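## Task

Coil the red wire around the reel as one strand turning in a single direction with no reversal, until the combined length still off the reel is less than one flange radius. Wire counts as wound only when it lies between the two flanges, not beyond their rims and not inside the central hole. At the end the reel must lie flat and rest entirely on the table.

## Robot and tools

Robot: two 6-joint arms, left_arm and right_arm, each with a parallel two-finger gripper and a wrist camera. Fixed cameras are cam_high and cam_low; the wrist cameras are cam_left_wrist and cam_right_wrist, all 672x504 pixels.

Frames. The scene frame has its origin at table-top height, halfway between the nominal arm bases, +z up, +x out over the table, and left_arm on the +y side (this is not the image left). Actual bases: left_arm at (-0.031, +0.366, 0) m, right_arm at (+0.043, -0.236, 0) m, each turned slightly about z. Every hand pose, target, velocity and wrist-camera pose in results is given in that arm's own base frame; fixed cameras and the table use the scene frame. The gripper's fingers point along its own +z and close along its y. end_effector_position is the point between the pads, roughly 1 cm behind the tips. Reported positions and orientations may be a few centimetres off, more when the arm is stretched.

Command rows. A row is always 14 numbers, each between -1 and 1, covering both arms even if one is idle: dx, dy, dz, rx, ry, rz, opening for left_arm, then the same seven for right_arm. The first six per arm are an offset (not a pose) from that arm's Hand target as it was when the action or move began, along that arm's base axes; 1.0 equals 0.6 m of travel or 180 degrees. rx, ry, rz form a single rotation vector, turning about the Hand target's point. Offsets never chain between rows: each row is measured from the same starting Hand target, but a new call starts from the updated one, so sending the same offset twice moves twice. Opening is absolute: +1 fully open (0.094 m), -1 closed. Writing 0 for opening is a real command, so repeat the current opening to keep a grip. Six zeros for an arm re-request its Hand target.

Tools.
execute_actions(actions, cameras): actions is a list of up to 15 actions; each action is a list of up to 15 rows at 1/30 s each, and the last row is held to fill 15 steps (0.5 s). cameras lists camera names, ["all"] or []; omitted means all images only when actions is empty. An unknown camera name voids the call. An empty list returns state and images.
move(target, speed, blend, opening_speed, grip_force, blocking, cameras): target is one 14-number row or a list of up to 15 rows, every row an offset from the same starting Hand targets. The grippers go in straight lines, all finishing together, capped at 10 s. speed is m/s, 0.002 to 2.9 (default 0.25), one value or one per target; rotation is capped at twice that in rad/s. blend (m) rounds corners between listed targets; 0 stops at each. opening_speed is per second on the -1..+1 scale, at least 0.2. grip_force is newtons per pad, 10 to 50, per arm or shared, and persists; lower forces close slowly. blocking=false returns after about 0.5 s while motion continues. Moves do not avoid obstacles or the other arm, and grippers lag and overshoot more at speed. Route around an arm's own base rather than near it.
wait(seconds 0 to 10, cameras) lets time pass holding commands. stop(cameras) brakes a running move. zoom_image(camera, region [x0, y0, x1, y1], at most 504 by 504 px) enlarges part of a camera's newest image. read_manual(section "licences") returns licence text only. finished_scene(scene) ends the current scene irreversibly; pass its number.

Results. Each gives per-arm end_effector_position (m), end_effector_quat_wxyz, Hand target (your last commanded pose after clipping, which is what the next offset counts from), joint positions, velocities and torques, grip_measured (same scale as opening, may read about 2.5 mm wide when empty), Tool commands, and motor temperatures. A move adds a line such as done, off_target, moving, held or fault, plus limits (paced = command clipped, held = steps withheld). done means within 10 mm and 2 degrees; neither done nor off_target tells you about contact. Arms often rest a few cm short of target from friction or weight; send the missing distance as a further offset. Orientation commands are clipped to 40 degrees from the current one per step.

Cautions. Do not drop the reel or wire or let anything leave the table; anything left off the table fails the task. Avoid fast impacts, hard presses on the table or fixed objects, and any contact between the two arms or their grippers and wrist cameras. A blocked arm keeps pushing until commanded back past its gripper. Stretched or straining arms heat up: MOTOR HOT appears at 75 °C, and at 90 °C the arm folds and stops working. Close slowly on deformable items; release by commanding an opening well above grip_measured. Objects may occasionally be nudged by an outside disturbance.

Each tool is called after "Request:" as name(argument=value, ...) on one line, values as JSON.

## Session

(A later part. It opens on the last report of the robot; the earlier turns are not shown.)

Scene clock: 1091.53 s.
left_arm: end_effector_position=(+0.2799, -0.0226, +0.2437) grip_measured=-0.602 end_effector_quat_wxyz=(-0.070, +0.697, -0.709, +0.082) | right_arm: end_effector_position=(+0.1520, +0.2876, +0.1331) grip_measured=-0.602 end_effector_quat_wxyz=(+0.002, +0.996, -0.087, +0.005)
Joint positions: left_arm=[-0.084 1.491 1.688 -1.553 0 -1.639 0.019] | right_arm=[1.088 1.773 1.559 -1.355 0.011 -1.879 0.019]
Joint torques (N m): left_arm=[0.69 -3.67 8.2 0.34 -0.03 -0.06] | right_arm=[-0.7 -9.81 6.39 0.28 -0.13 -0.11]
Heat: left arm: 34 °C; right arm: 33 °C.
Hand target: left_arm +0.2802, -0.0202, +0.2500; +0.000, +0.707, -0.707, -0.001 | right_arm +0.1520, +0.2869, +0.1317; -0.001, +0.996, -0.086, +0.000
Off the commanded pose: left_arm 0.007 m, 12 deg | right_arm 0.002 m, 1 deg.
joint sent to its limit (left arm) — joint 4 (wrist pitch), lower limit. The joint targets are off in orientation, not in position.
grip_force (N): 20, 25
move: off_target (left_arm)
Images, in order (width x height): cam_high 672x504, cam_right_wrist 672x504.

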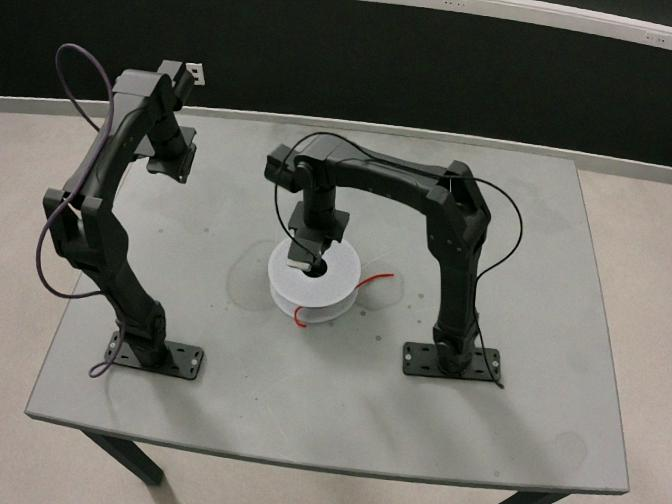

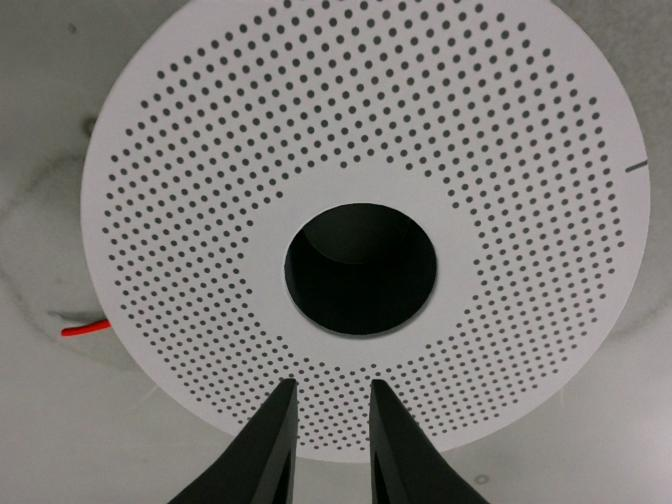

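Request:
move(target=[[0,0,0,0,0,0,-0.6,-0.0067,0.015,-0.135,0,0,0,-0.6],[0,0,0,0,0,0,-0.6,-0.0067,0.015,-0.135,0,0,0,-0.1]], speed=0.12, opening_speed=0.5, cameras=["cam_right_wrist"])

Scene clock: 1096.80 s.
left_arm: end_effector_position=(+0.2799, -0.0226, +0.2437) grip_measured=-0.602 end_effector_quat_wxyz=(-0.070, +0.697, -0.709, +0.082) | right_arm: end_effector_position=(+0.1529, +0.2964, +0.0620) grip_measured=-0.122 end_effector_quat_wxyz=(-0.011, +0.996, -0.087, +0.011)
Joint positions: left_arm=[-0.084 1.491 1.688 -1.553 0 -1.639 0.019] | right_arm=[1.097 1.809 1.317 -1.05 0.011 -1.871 0.041]
Joint torques (N m): left_arm=[0.68 -3.66 8.23 0.34 -0.03 -0.07] | right_arm=[0.64 -7.77 6.09 0.41 -0.13 0.08]
Heat: left arm: 34 °C; right arm: 33 °C.
Hand target: left_arm +0.2802, -0.0202, +0.2500; +0.000, +0.707, -0.707, -0.001 | right_arm +0.1479, +0.2960, +0.0506; -0.001, +0.996, -0.086, +0.000
Off the commanded pose: left_arm 0.007 m, 12 deg | right_arm 0.012 m, 2 deg.
joint sent to its limit (left arm) — joint 4 (wrist pitch), lower limit. The joint targets are off in orientation, not in position.
grip_force (N): 20, 25
move: off_target (left_arm, right_arm)
Images, in order (width x height): cam_right_wrist 672x504.

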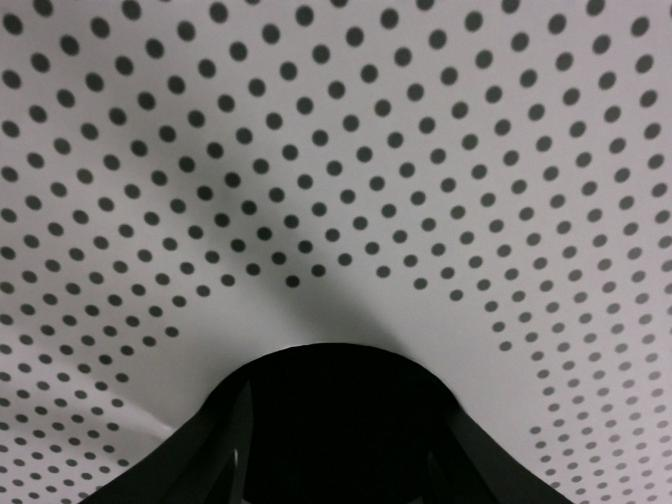

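Request:
move(target=[0,0,0,0,0,0,-0.6,0,0,0,0,0,-0.5,-0.1], speed=0.5, cameras=["cam_high","cam_low"])

Request:
zoom_image(camera="cam_low", region=[370, 218, 470, 290])

Request:
zoom_image(camera="cam_high", region=[240, 190, 420, 340])

Scene clock: 1100.47 s.
left_arm: end_effector_position=(+0.2799, -0.0226, +0.2437) grip_measured=-0.602 end_effector_quat_wxyz=(-0.070, +0.697, -0.709, +0.082) | right_arm: end_effector_position=(+0.1532, +0.2980, +0.0632) grip_measured=-0.115 end_effector_quat_wxyz=(+0.018, -0.653, +0.757, +0.002)
Joint positions: left_arm=[-0.084 1.491 1.688 -1.553 0 -1.639 0.019] | right_arm=[1.099 1.809 1.322 -1.05 0.011 -0.325 0.042]
Joint torques (N m): left_arm=[0.68 -3.66 8.21 0.34 -0.02 -0.07] | right_arm=[0.47 -7.77 5.7 0.4 -0.11 0.39]
Heat: left arm: 34 °C; right arm: 33 °C.
Hand target: left_arm +0.2802, -0.0202, +0.2500; +0.000, +0.707, -0.707, -0.001 | right_arm +0.1480, +0.2960, +0.0506; +0.000, -0.643, +0.766, +0.000
Off the commanded pose: left_arm 0.007 m, 12 deg | right_arm 0.014 m, 3 deg.
joint sent to its limit (left arm) — joint 4 (wrist pitch), lower limit. The joint targets are off in orientation, not in position.
grip_force (N): 20, 25
move: off_target (left_arm, right_arm)
Images, in order (width x height): cam_high 672x504, cam_low 672x504.

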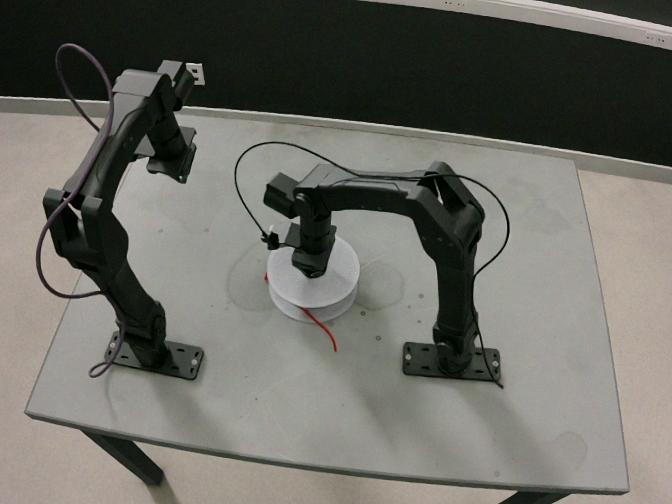

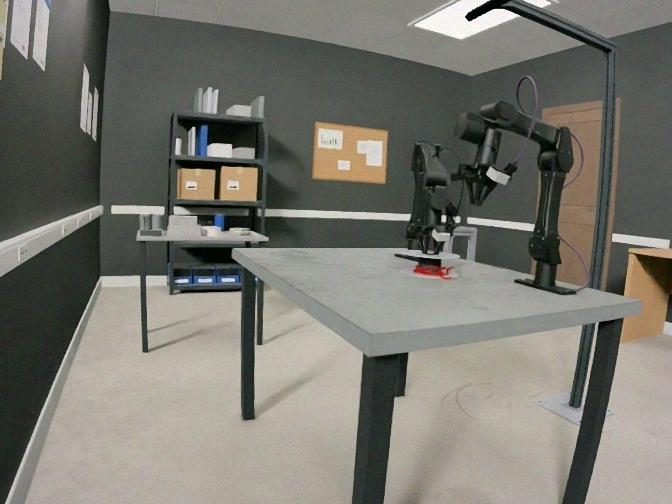

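Scaled by 5.040 from the camera's 672x504 image, which has a finer 960x720 frame.

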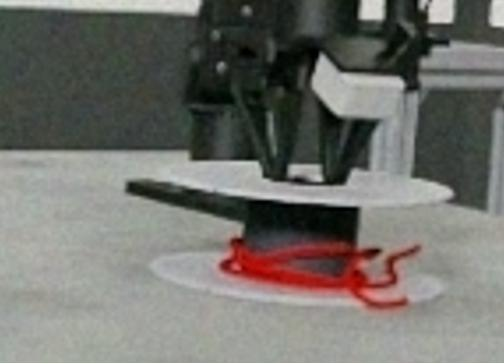

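Scaled by 2.800 from the camera's 672x504 image, which has a finer 960x720 frame.

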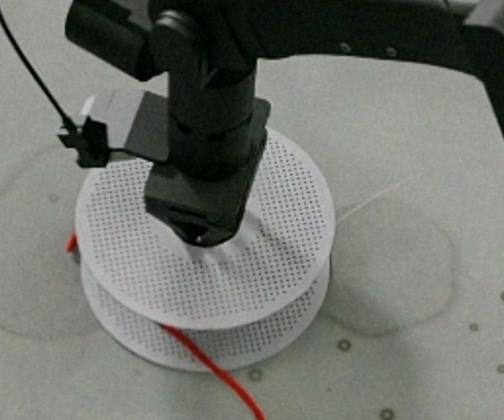

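Request:
move(target=[0,0,0,0,0,0,-0.6,0,0,0,0,0,-0.2,-0.1], speed=0.5, cameras=["cam_high"])

Request:
zoom_image(camera="cam_high", region=[240, 210, 420, 360])

Scene clock: 1165.90 s.
left_arm: end_effector_position=(+0.2799, -0.0226, +0.2437) grip_measured=-0.602 end_effector_quat_wxyz=(-0.070, +0.697, -0.709, +0.082) | right_arm: end_effector_position=(+0.1536, +0.2985, +0.0637) grip_measured=-0.112 end_effector_quat_wxyz=(+0.017, -0.388, +0.921, +0.007)
Joint positions: left_arm=[-0.084 1.491 1.688 -1.553 0 -1.639 0.019] | right_arm=[1.099 1.809 1.324 -1.05 0.011 0.3 0.042]
Joint torques (N m): left_arm=[0.68 -3.67 8.21 0.34 -0.03 -0.07] | right_arm=[0.51 -7.66 5.65 0.36 -0.11 0.41]
Heat: left arm: 34 °C; right arm: 32 °C.
Hand target: left_arm +0.2802, -0.0202, +0.2500; +0.000, +0.707, -0.707, -0.001 | right_arm +0.1480, +0.2959, +0.0506; +0.000, -0.375, +0.927, -0.001
Off the commanded pose: left_arm 0.007 m, 12 deg | right_arm 0.014 m, 3 deg.
joint sent to its limit (left arm) — joint 4 (wrist pitch), lower limit. The joint targets are off in orientation, not in position.
grip_force (N): 20, 25
move: off_target (left_arm, right_arm)
Images, in order (width x height): cam_high 672x504.

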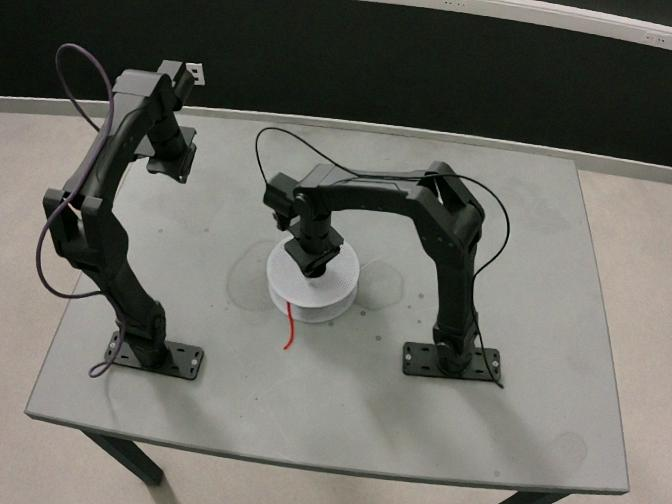

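Scaled by 2.800 from the camera's 672x504 image, which has a finer 960x720 frame.

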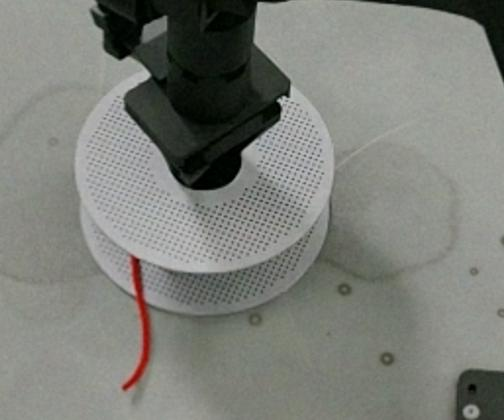

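Request:
move(target=[[-0.333,-0.217,-0.05,0.167,-0.238,-0.575,-0.6,0,0,0,0,0,0,-0.1],[-0.30,-0.3667,-0.25,0.167,-0.238,-0.575,-0.6,0,0,0,0,0,0,-0.1]], speed=0.3, cameras=["cam_high","cam_left_wrist"])

Scene clock: 1175.60 s.
left_arm: end_effector_position=(+0.0954, -0.2403, +0.1000) grip_measured=-0.602 end_effector_quat_wxyz=(+0.367, +0.163, +0.913, -0.068) | right_arm: end_effector_position=(+0.1536, +0.2985, +0.0637) grip_measured=-0.112 end_effector_quat_wxyz=(+0.017, -0.388, +0.921, +0.007)
Joint positions: left_arm=[-1.685 1.261 0.733 -0.813 -0.737 -1.242 0.019] | right_arm=[1.099 1.809 1.324 -1.05 0.011 0.3 0.042]
Joint torques (N m): left_arm=[0.68 -2.21 5.29 0.66 -0.67 0.08] | right_arm=[0.58 -7.71 5.75 0.38 -0.13 0.41]
Heat: left arm: 34 °C; right arm: 32 °C.
Hand target: left_arm +0.1002, -0.2402, +0.1001; +0.378, +0.160, +0.910, -0.066 | right_arm +0.1480, +0.2959, +0.0506; +0.000, -0.375, +0.927, -0.001
Off the commanded pose: left_arm 0.005 m, 1 deg | right_arm 0.014 m, 3 deg.
grip_force (N): 20, 25
move: off_target (right_arm)
Images, in order (width x height): cam_high 672x504, cam_left_wrist 672x504.

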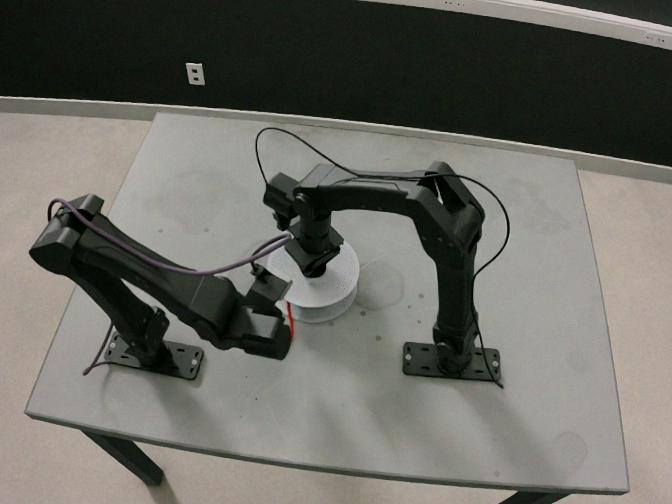

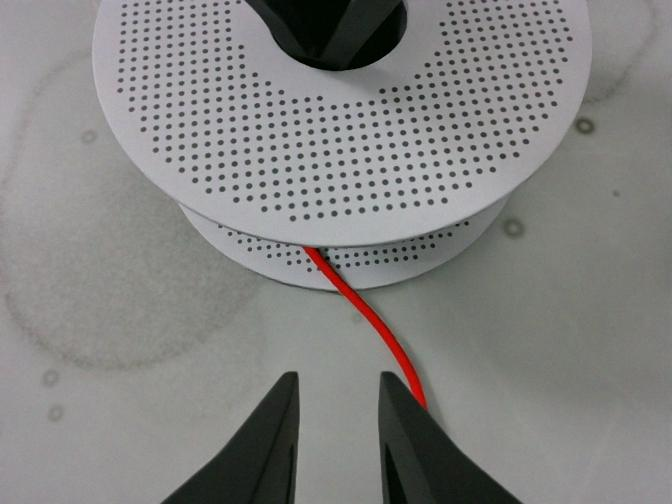

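Request:
move(target=[[-0.012,-0.063,-0.08,0,0,0,-0.6,0,0,0,0,0,0,-0.1],[-0.012,-0.063,-0.15,0,0,0,-0.6,0,0,0,0,0,0,-0.1]], speed=0.12, cameras=["cam_left_wrist"])

Scene clock: 1179.47 s.
left_arm: end_effector_position=(+0.0941, -0.2783, +0.0142) grip_measured=-0.602 end_effector_quat_wxyz=(+0.377, +0.158, +0.910, -0.065) | right_arm: end_effector_position=(+0.1536, +0.2985, +0.0637) grip_measured=-0.112 end_effector_quat_wxyz=(+0.017, -0.388, +0.921, +0.007)
Joint positions: left_arm=[-1.685 1.634 0.644 -0.357 -0.76 -1.251 0.019] | right_arm=[1.099 1.809 1.324 -1.05 0.011 0.3 0.042]
Joint torques (N m): left_arm=[-0.43 -3.52 3.88 0.68 -0.44 -0.02] | right_arm=[0.51 -7.65 5.74 0.37 -0.1 0.4]
Heat: left arm: 34 °C; right arm: 32 °C.
Hand target: left_arm +0.0929, -0.2779, +0.0099; +0.377, +0.160, +0.910, -0.066 | right_arm +0.1480, +0.2959, +0.0506; +0.000, -0.375, +0.927, -0.001
Off the commanded pose: left_arm 0.004 m, 0 deg | right_arm 0.014 m, 3 deg.
grip_force (N): 20, 25
move: off_target (right_arm)
Images, in order (width x height): cam_left_wrist 672x504.

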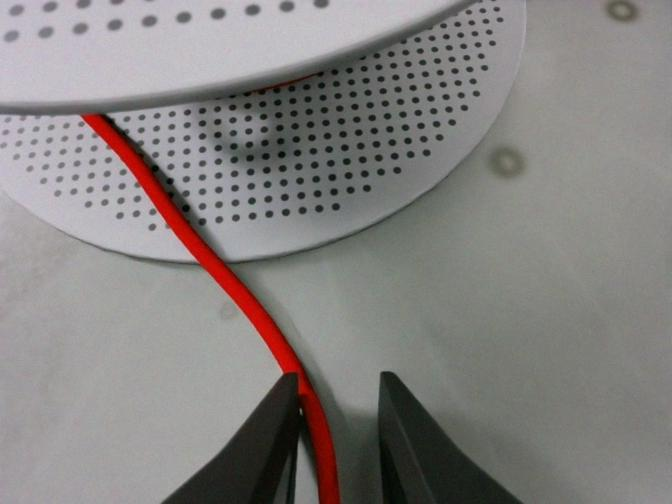

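Request:
move(target=[0,0,0,0,0,0,-1,0,0,0,0,0,0,-0.1], opening_speed=0.5, cameras=["cam_left_wrist"])

Scene clock: 1182.03 s.
left_arm: end_effector_position=(+0.0962, -0.2750, +0.0146) grip_measured=-0.944 end_effector_quat_wxyz=(+0.383, +0.160, +0.908, -0.058) | right_arm: end_effector_position=(+0.1536, +0.2985, +0.0637) grip_measured=-0.112 end_effector_quat_wxyz=(+0.017, -0.388, +0.921, +0.007)
Joint positions: left_arm=[-1.685 1.634 0.641 -0.367 -0.772 -1.251 0.003] | right_arm=[1.099 1.809 1.324 -1.05 0.011 0.3 0.042]
Joint torques (N m): left_arm=[-0.43 -3.54 4.15 0.77 -0.32 -0.03] | right_arm=[0.51 -7.71 5.68 0.37 -0.11 0.38]
Heat: left arm: 33 °C; right arm: 32 °C.
Hand target: left_arm +0.0929, -0.2779, +0.0099; +0.377, +0.160, +0.910, -0.066 | right_arm +0.1480, +0.2959, +0.0506; +0.000, -0.375, +0.927, -0.001
Off the commanded pose: left_arm 0.006 m, 1 deg | right_arm 0.014 m, 3 deg.
grip_force (N): 20, 25
move: off_target (right_arm)
Images, in order (width x height): cam_left_wrist 672x504.

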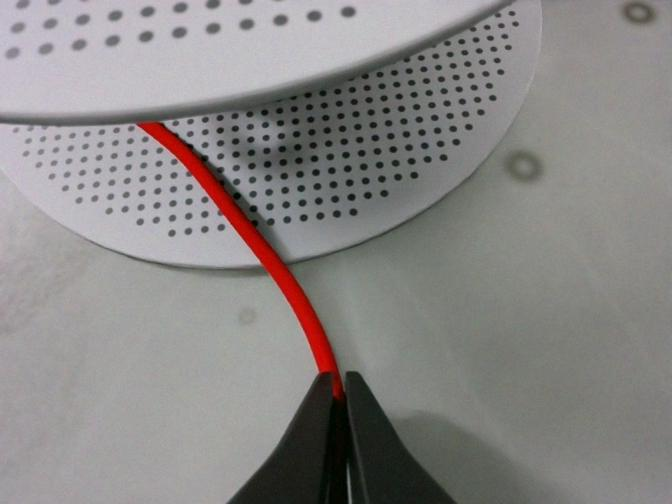

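Request:
move(target=[0,0,0,0,0,0,-1,0,0,0,0,0,-0.2,-0.1], speed=0.3, cameras=["cam_left_wrist","cam_low"])

Request:
zoom_image(camera="cam_low", region=[380, 223, 480, 295])

Scene clock: 1184.93 s.
left_arm: end_effector_position=(+0.0962, -0.2750, +0.0146) grip_measured=-0.948 end_effector_quat_wxyz=(+0.383, +0.160, +0.908, -0.058) | right_arm: end_effector_position=(+0.1538, +0.2989, +0.0641) grip_measured=-0.110 end_effector_quat_wxyz=(+0.015, -0.085, +0.996, +0.013)
Joint positions: left_arm=[-1.685 1.634 0.641 -0.367 -0.773 -1.251 0.002] | right_arm=[1.099 1.809 1.325 -1.05 0.011 0.928 0.042]
Joint torques (N m): left_arm=[-0.44 -3.52 4.15 0.77 -0.31 -0.03] | right_arm=[0.53 -7.69 5.64 0.36 -0.11 0.35]
Heat: left arm: 33 °C; right arm: 32 °C.
Hand target: left_arm +0.0930, -0.2779, +0.0100; +0.378, +0.160, +0.910, -0.066 | right_arm +0.1480, +0.2959, +0.0506; +0.000, -0.070, +0.998, -0.001
Off the commanded pose: left_arm 0.006 m, 1 deg | right_arm 0.015 m, 3 deg.
grip_force (N): 20, 25
move: off_target (right_arm)
Images, in order (width x height): cam_low 672x504, cam_left_wrist 672x504.

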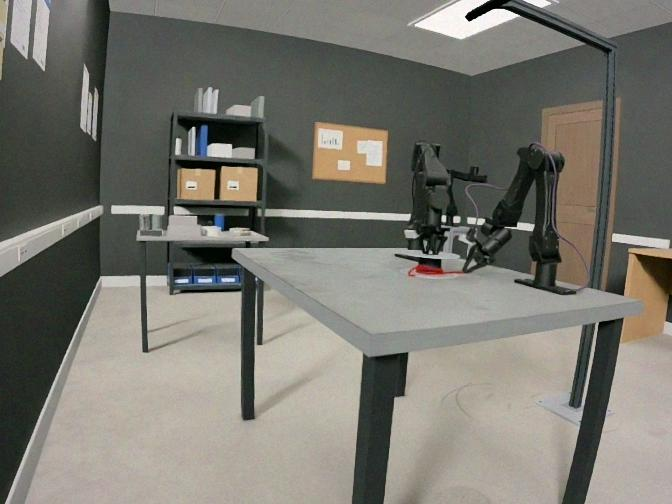

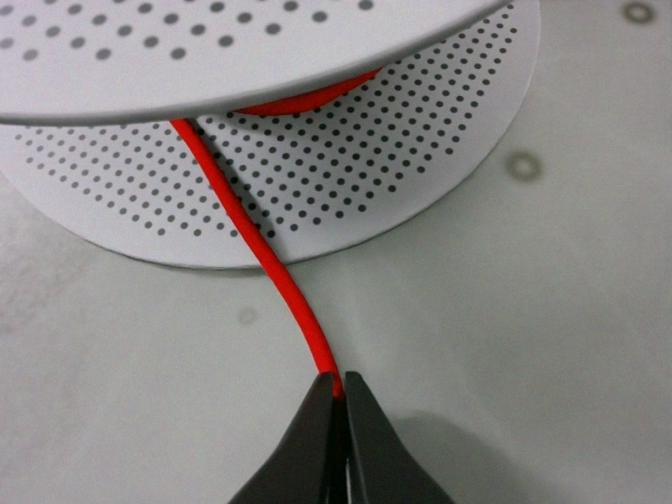

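Scaled by 5.040 from the camera's 672x504 image, which has a finer 960x720 frame.

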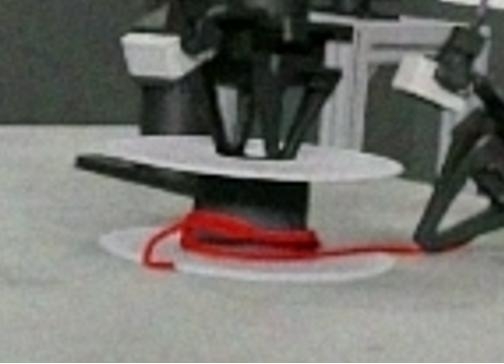

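Request:
move(target=[0.045,0.01,0,0,0,0,-1,0,0,0,0,0,-0.25,-0.1], speed=0.25, cameras=["cam_left_wrist","cam_low","cam_high"])

Request:
zoom_image(camera="cam_low", region=[380, 223, 480, 295])

Scene clock: 1188.70 s.
left_arm: end_effector_position=(+0.1001, -0.2741, +0.0142) grip_measured=-0.948 end_effector_quat_wxyz=(+0.360, +0.188, +0.911, -0.068) | right_arm: end_effector_position=(+0.1538, +0.2990, +0.0645) grip_measured=-0.108 end_effector_quat_wxyz=(+0.009, +0.301, +0.953, +0.018)
Joint positions: left_arm=[-1.635 1.573 0.598 -0.305 -0.701 -1.121 0.002] | right_arm=[1.099 1.807 1.325 -1.05 0.011 1.71 0.042]
Joint torques (N m): left_arm=[4.52 -2.47 2.96 1.32 -0.76 0.08] | right_arm=[0.42 -7.57 5.53 0.38 -0.12 0.43]
Heat: left arm: 33 °C; right arm: 32 °C.
Hand target: left_arm +0.1199, -0.2718, +0.0099; +0.377, +0.160, +0.910, -0.066 | right_arm +0.1480, +0.2959, +0.0506; +0.000, +0.317, +0.949, -0.001
Off the commanded pose: left_arm 0.020 m, 4 deg | right_arm 0.015 m, 3 deg.
grip_force (N): 20, 25
move: off_target (left_arm, right_arm)
Images, in order (width x height): cam_high 672x504, cam_low 672x504, cam_left_wrist 672x504.

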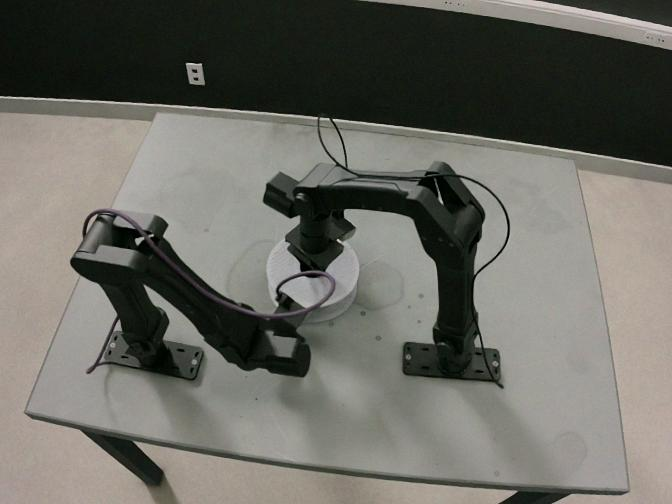

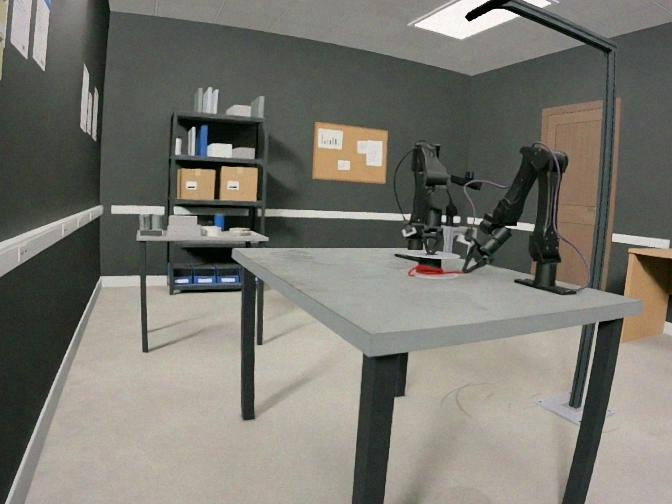

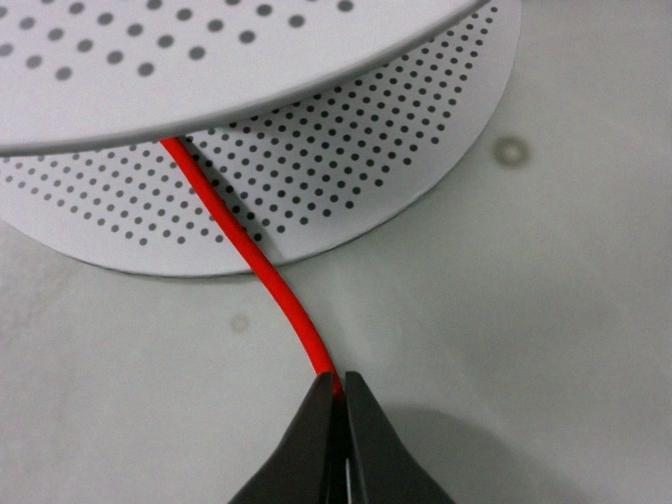

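Scaled by 5.040 from the camera's 672x504 image, which has a finer 960x720 frame.

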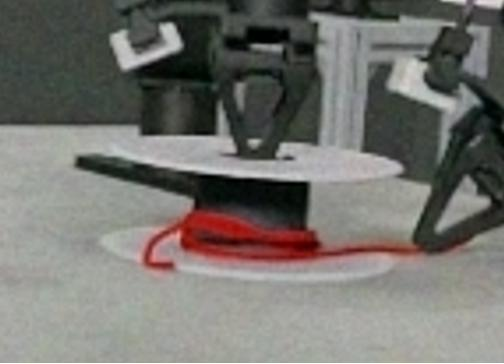

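Request:
move(target=[-0.036,-0.004,0,0,0,0,-1,0,0,0,0,0,0,-0.1], speed=0.1, cameras=["cam_high"])

Request:
zoom_image(camera="cam_high", region=[200, 180, 400, 380])

Request:
zoom_image(camera="cam_low", region=[380, 130, 580, 300])

Scene clock: 1193.30 s.
left_arm: end_effector_position=(+0.0982, -0.2735, +0.0142) grip_measured=-0.948 end_effector_quat_wxyz=(+0.380, +0.162, +0.908, -0.072) | right_arm: end_effector_position=(+0.1538, +0.2990, +0.0645) grip_measured=-0.108 end_effector_quat_wxyz=(+0.009, +0.301, +0.953, +0.018)
Joint positions: left_arm=[-1.672 1.603 0.602 -0.312 -0.761 -1.216 0.002] | right_arm=[1.099 1.807 1.325 -1.05 0.011 1.71 0.042]
Joint torques (N m): left_arm=[0.25 -2.41 5.71 0.53 -0.38 -0.04] | right_arm=[0.46 -7.62 5.61 0.38 -0.13 0.45]
Heat: left arm: 33 °C; right arm: 32 °C.
Hand target: left_arm +0.0983, -0.2743, +0.0100; +0.378, +0.160, +0.910, -0.066 | right_arm +0.1480, +0.2959, +0.0506; +0.000, +0.317, +0.949, -0.001
Off the commanded pose: left_arm 0.004 m, 1 deg | right_arm 0.015 m, 3 deg.
grip_force (N): 20, 25
move: off_target (right_arm)
Images, in order (width x height): cam_high 672x504.

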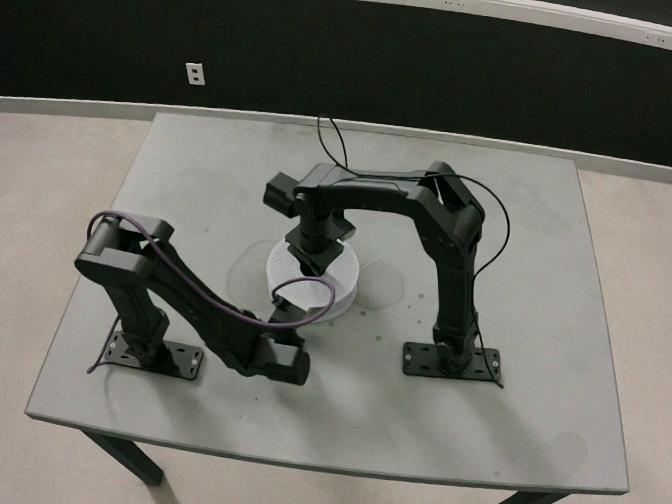

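Scaled by 2.520 from the camera's 672x504 image, which has a finer 960x720 frame.

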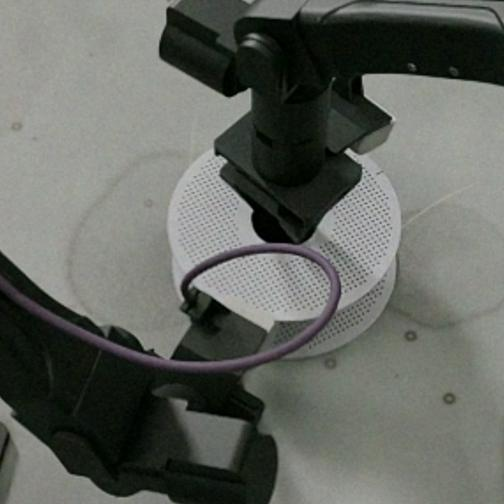

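This scene's latest camera images include none from cam_low. They are from: cam_high. cam_low's image comes with the result of a call that names it in "cameras".

Request:
move(target=[[0,0,0,0,0,0,-0.7,0.006,0.003,0.014,0,0,0,-0.6],[-0.02,0.01,0.03,0,0,0,-0.7,0.006,0.003,0.014,0,0,0,-0.6],[-0.02,0.1,0.2,0,0,0,-0.7,0.006,0.003,0.014,0,0,0.75,-0.6]], speed=0.2, cameras=["cam_high","cam_right_wrist","cam_left_wrist"])

Scene clock: 1207.23 s.
left_arm: end_effector_position=(+0.0857, -0.2099, +0.1167) grip_measured=-0.702 end_effector_quat_wxyz=(+0.367, +0.168, +0.914, -0.049) | right_arm: end_effector_position=(+0.1518, +0.2968, +0.0604) grip_measured=-0.598 end_effector_quat_wxyz=(-0.009, +0.752, -0.659, +0.001)
Joint positions: left_arm=[-1.763 1.175 0.756 -1.036 -0.752 -1.353 0.014] | right_arm=[1.099 1.82 1.325 -1.059 0.007 -0.605 0.019]
Joint torques (N m): left_arm=[-0.66 -3.15 8.55 0.15 -0.71 -0.09] | right_arm=[-0.12 -8.42 8.72 0.09 -0.05 -0.11]
Heat: left arm: 33 °C; right arm: 32 °C.
Hand target: left_arm +0.0863, -0.2143, +0.1301; +0.378, +0.160, +0.910, -0.066 | right_arm +0.1516, +0.2977, +0.0590; -0.001, +0.755, -0.656, +0.001
Off the commanded pose: left_arm 0.014 m, 2 deg | right_arm 0.002 m, 1 deg.
grip_force (N): 20, 25
move: off_target (left_arm)
Images, in order (width x height): cam_high 672x504, cam_left_wrist 672x504, cam_right_wrist 672x504.

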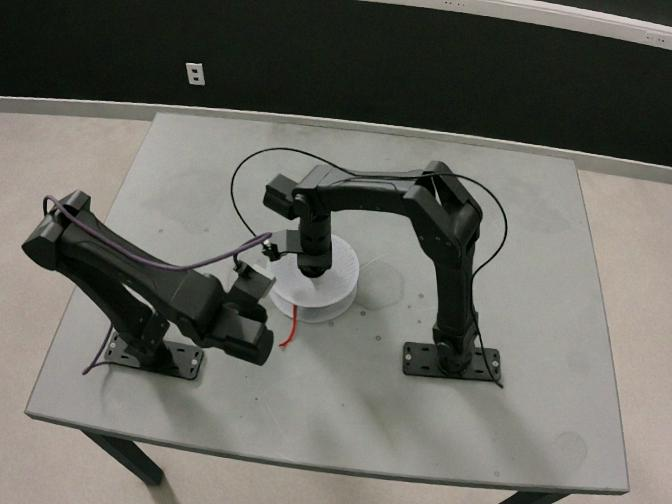

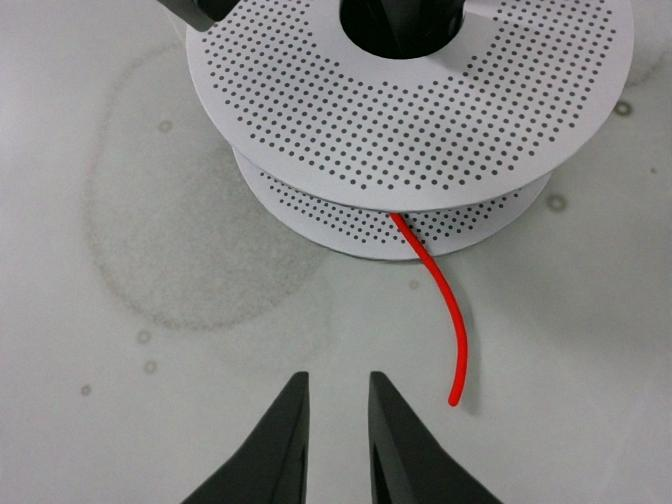

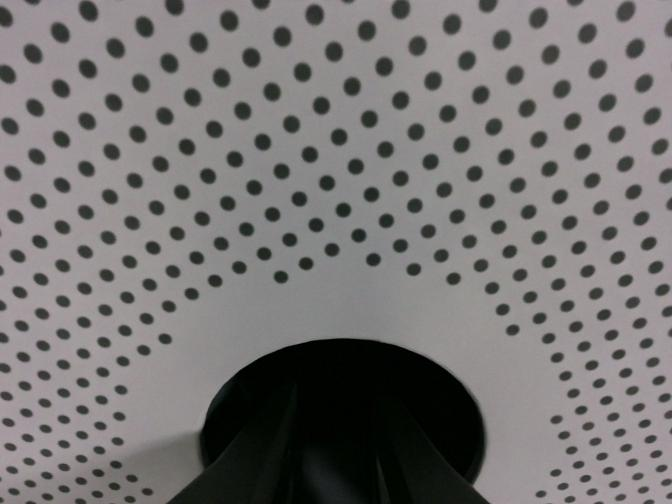

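Request:
move(target=[[0,0,0,0,0,0,-0.7,0,0,0,0,0,0,-0.1],[0.2,0.25,0.2,0,0,0,-0.7,0,0,0,0,0,-0.53,-0.1]], speed=0.3, cameras=["cam_high","cam_low"])

Request:
zoom_image(camera="cam_low", region=[380, 223, 480, 295])

Request:
zoom_image(camera="cam_high", region=[230, 180, 410, 340])

Scene clock: 1212.77 s.
left_arm: end_effector_position=(+0.2031, -0.0638, +0.2376) grip_measured=-0.702 end_effector_quat_wxyz=(+0.362, +0.159, +0.916, -0.064) | right_arm: end_effector_position=(+0.1524, +0.2982, +0.0652) grip_measured=-0.108 end_effector_quat_wxyz=(+0.008, -0.036, +0.999, +0.007)
Joint positions: left_arm=[-0.258 0.731 1.014 -1.103 0.06 0.062 0.014] | right_arm=[1.099 1.818 1.343 -1.075 0.006 1.026 0.042]
Joint torques (N m): left_arm=[0.68 1.06 8.9 1.41 0.07 0.05] | right_arm=[-0.28 -8.1 7.41 0.25 -0.08 0.26]
Heat: left arm: 34 °C; right arm: 32 °C.
Hand target: left_arm +0.2063, -0.0643, +0.2500; +0.378, +0.160, +0.910, -0.066 | right_arm +0.1516, +0.2978, +0.0590; +0.000, -0.023, +1.000, -0.001
Off the commanded pose: left_arm 0.013 m, 2 deg | right_arm 0.006 m, 2 deg.
grip_force (N): 20, 25
move: off_target (left_arm)
Images, in order (width x height): cam_high 672x504, cam_low 672x504.

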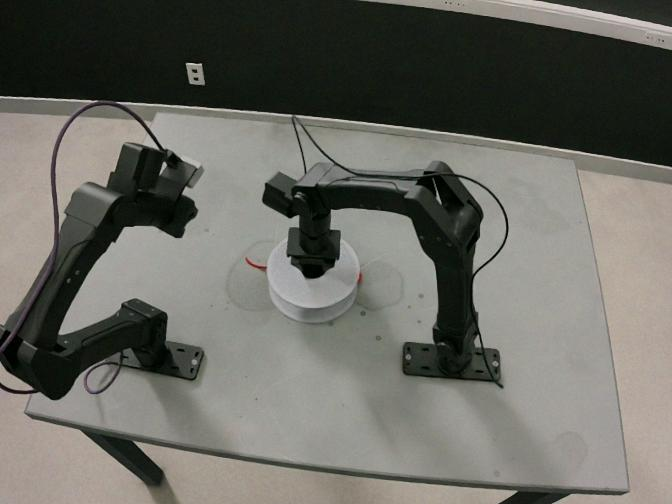

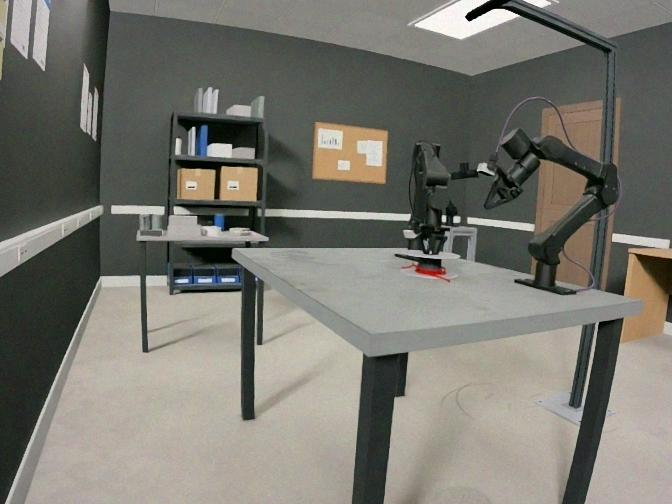

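Scaled by 5.040 from the camera's 672x504 image, which has a finer 960x720 frame.

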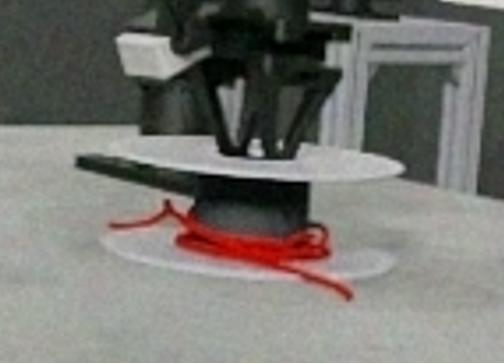

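Scaled by 2.800 from the camera's 672x504 image, which has a finer 960x720 frame.

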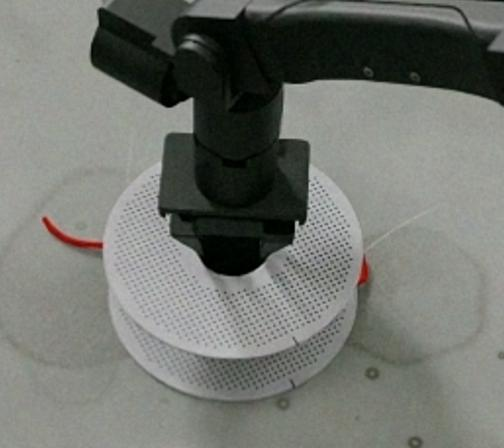

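Request:
move(target=[[0,0,0,0,0,0,-0.7,0.0013,0,0.0103,0,0,0,-0.6],[0,0,0,0,0,0,-0.7,0.0013,0,0.1,0,0,0,-0.6],[0,0,0,0,0,0,-0.7,-0.03,-0.04,0.25,0,0,0.2,-0.6]], speed=0.2, cameras=["cam_high","cam_right_wrist"])

Request:
zoom_image(camera="cam_high", region=[230, 200, 400, 340])

Scene clock: 1219.77 s.
left_arm: end_effector_position=(+0.2030, -0.0639, +0.2376) grip_measured=-0.702 end_effector_quat_wxyz=(+0.362, +0.159, +0.916, -0.064) | right_arm: end_effector_position=(+0.1366, +0.2733, +0.1971) grip_measured=-0.598 end_effector_quat_wxyz=(+0.013, -0.324, +0.946, +0.009)
Joint positions: left_arm=[-0.258 0.731 1.014 -1.103 0.061 0.062 0.014] | right_arm=[1.107 1.704 1.733 -1.57 0.006 0.448 0.019]
Joint torques (N m): left_arm=[0.65 1.06 8.87 1.41 0.11 0.08] | right_arm=[0.64 -10.29 9.01 0.13 -0.09 -0.1]
Heat: left arm: 34 °C; right arm: 33 °C.
Hand target: left_arm +0.2063, -0.0644, +0.2500; +0.378, +0.160, +0.910, -0.066 | right_arm +0.1336, +0.2738, +0.2090; +0.000, -0.331, +0.944, -0.001
Off the commanded pose: left_arm 0.013 m, 2 deg | right_arm 0.012 m, 2 deg.
joint sent to its limit (right arm) — joint 4 (wrist pitch), lower limit. The joint targets are off in orientation, not in position.
grip_force (N): 20, 25
move: off_target (left_arm, right_arm)
Images, in order (width x height): cam_high 672x504, cam_right_wrist 672x504.

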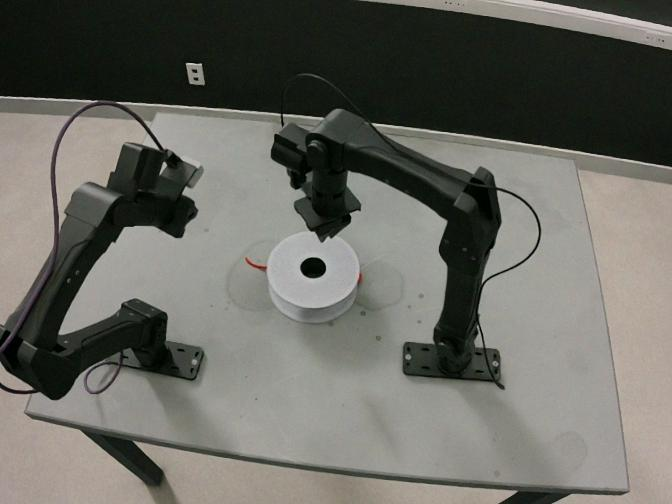

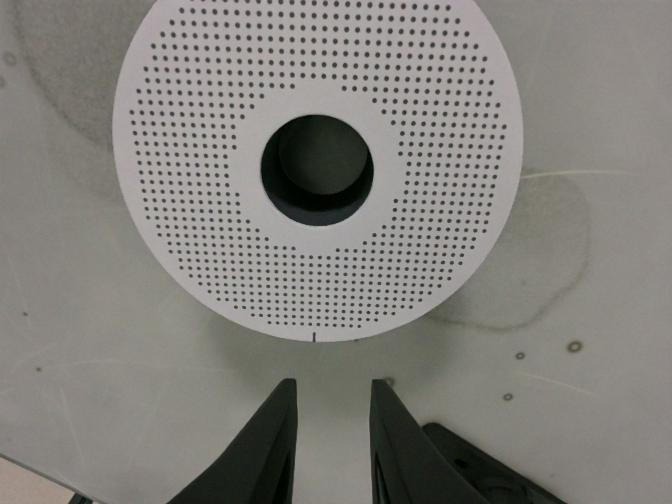

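Scaled by 2.965 from the camera's 672x504 image, which has a finer 960x720 frame.

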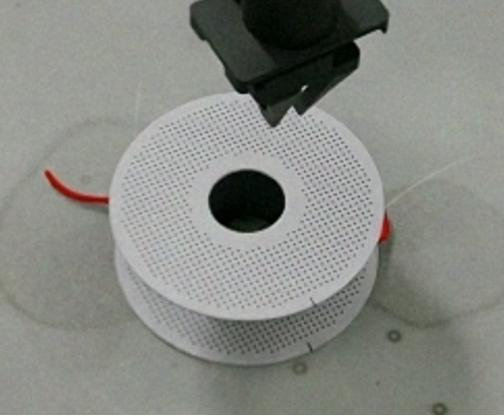

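Request:
move(target=[0,0,0,0,0,0,-0.7,0.044,-0.19,-0.1,0,0,-0.55,-0.6], speed=0.3, cameras=["cam_right_wrist","cam_low"])

Request:
zoom_image(camera="cam_low", region=[380, 223, 480, 295])

Scene clock: 1224.83 s.
left_arm: end_effector_position=(+0.2030, -0.0639, +0.2376) grip_measured=-0.702 end_effector_quat_wxyz=(+0.362, +0.159, +0.916, -0.064) | right_arm: end_effector_position=(+0.1616, +0.1616, +0.1480) grip_measured=-0.598 end_effector_quat_wxyz=(+0.000, +0.496, +0.868, -0.008)
Joint positions: left_arm=[-0.258 0.731 1.014 -1.103 0.061 0.062 0.014] | right_arm=[0.785 1.423 1.257 -1.421 0.005 1.823 0.019]
Joint torques (N m): left_arm=[0.68 1.06 8.9 1.41 0.11 0.08] | right_arm=[-0.51 -7.88 5.9 0.25 -0.09 0.11]
Heat: left arm: 35 °C; right arm: 33 °C.
Hand target: left_arm +0.2063, -0.0644, +0.2500; +0.378, +0.160, +0.910, -0.066 | right_arm +0.1599, +0.1598, +0.1490; -0.001, +0.502, +0.865, -0.001
Off the commanded pose: left_arm 0.013 m, 2 deg | right_arm 0.003 m, 1 deg.
grip_force (N): 20, 25
move: off_target (left_arm)
Images, in order (width x height): cam_low 672x504, cam_right_wrist 672x504.

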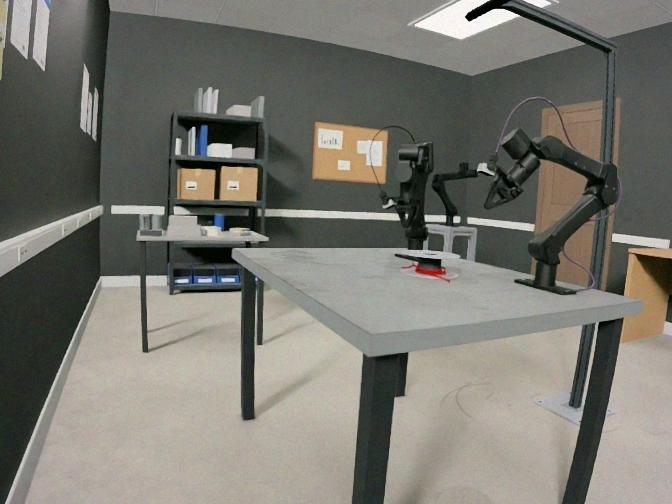

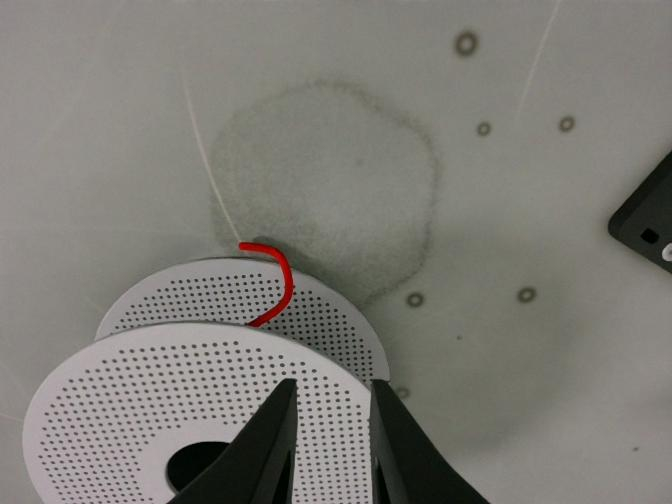

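Scaled by 5.040 from the camera's 672x504 image, which has a finer 960x720 frame.

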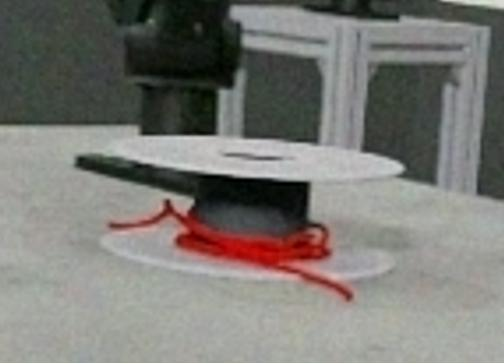

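Request:
execute_actions(actions=[])

Scene clock: 1226.77 s.
left_arm: end_effector_position=(+0.2030, -0.0639, +0.2376) grip_measured=-0.702 end_effector_quat_wxyz=(+0.362, +0.159, +0.916, -0.064) | right_arm: end_effector_position=(+0.1616, +0.1616, +0.1480) grip_measured=-0.598 end_effector_quat_wxyz=(+0.000, +0.496, +0.868, -0.008)
Joint positions: left_arm=[-0.258 0.731 1.014 -1.103 0.061 0.062 0.014] | right_arm=[0.785 1.423 1.257 -1.421 0.005 1.823 0.019]
Joint velocities: within noise
Joint torques (N m): left_arm=[0.66 1.06 8.88 1.41 0.11 0.08] | right_arm=[-0.55 -7.86 5.86 0.26 -0.08 0.12]
Motor temperatures (°C): left_arm=[27 31 35 26 23 24 24] | right_arm=[22 32 27 26 22 24 23]
Heat: left arm: 35 °C; right arm: 32 °C.
Hand target: left_arm +0.2063, -0.0644, +0.2500; +0.378, +0.160, +0.910, -0.066 | right_arm +0.1599, +0.1598, +0.1490; -0.001, +0.502, +0.865, -0.001
Tool commands: left_gripper/opening=-0.7 right_gripper/opening=-0.6
Off the commanded pose: left_arm 0.013 m, 2 deg | right_arm 0.003 m, 1 deg.
grip_force (N): 20, 25

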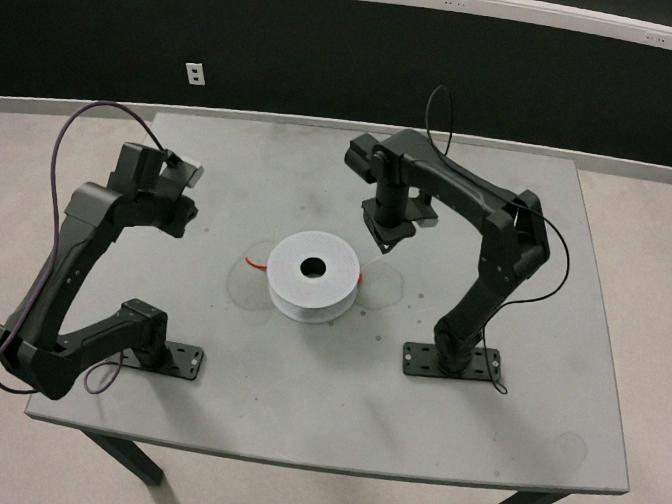

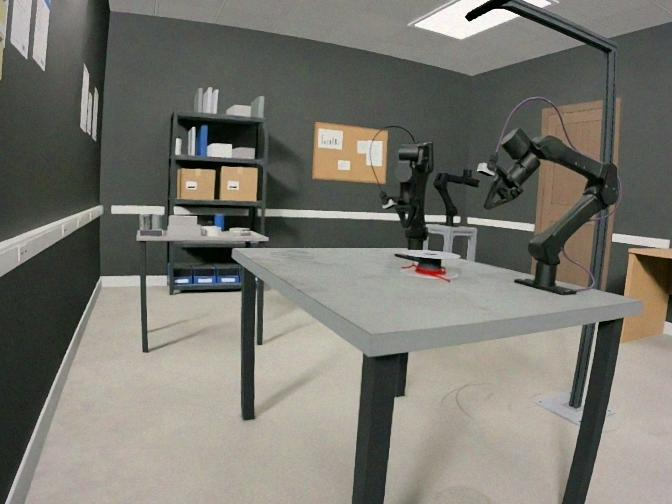

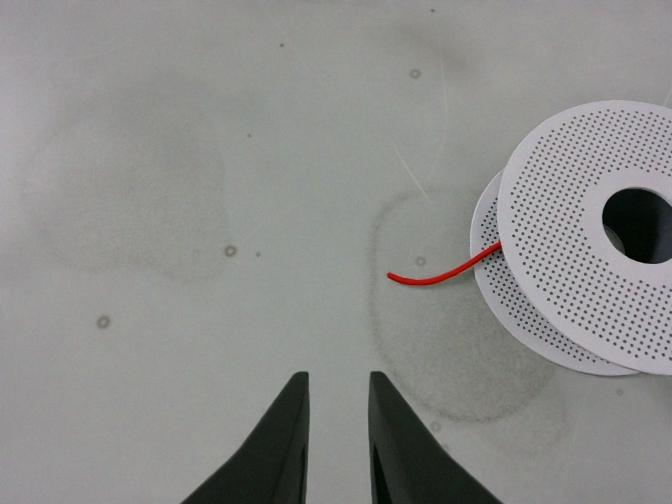

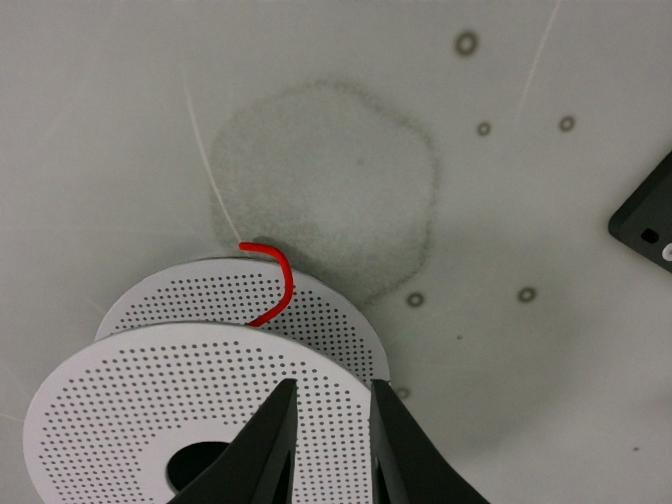

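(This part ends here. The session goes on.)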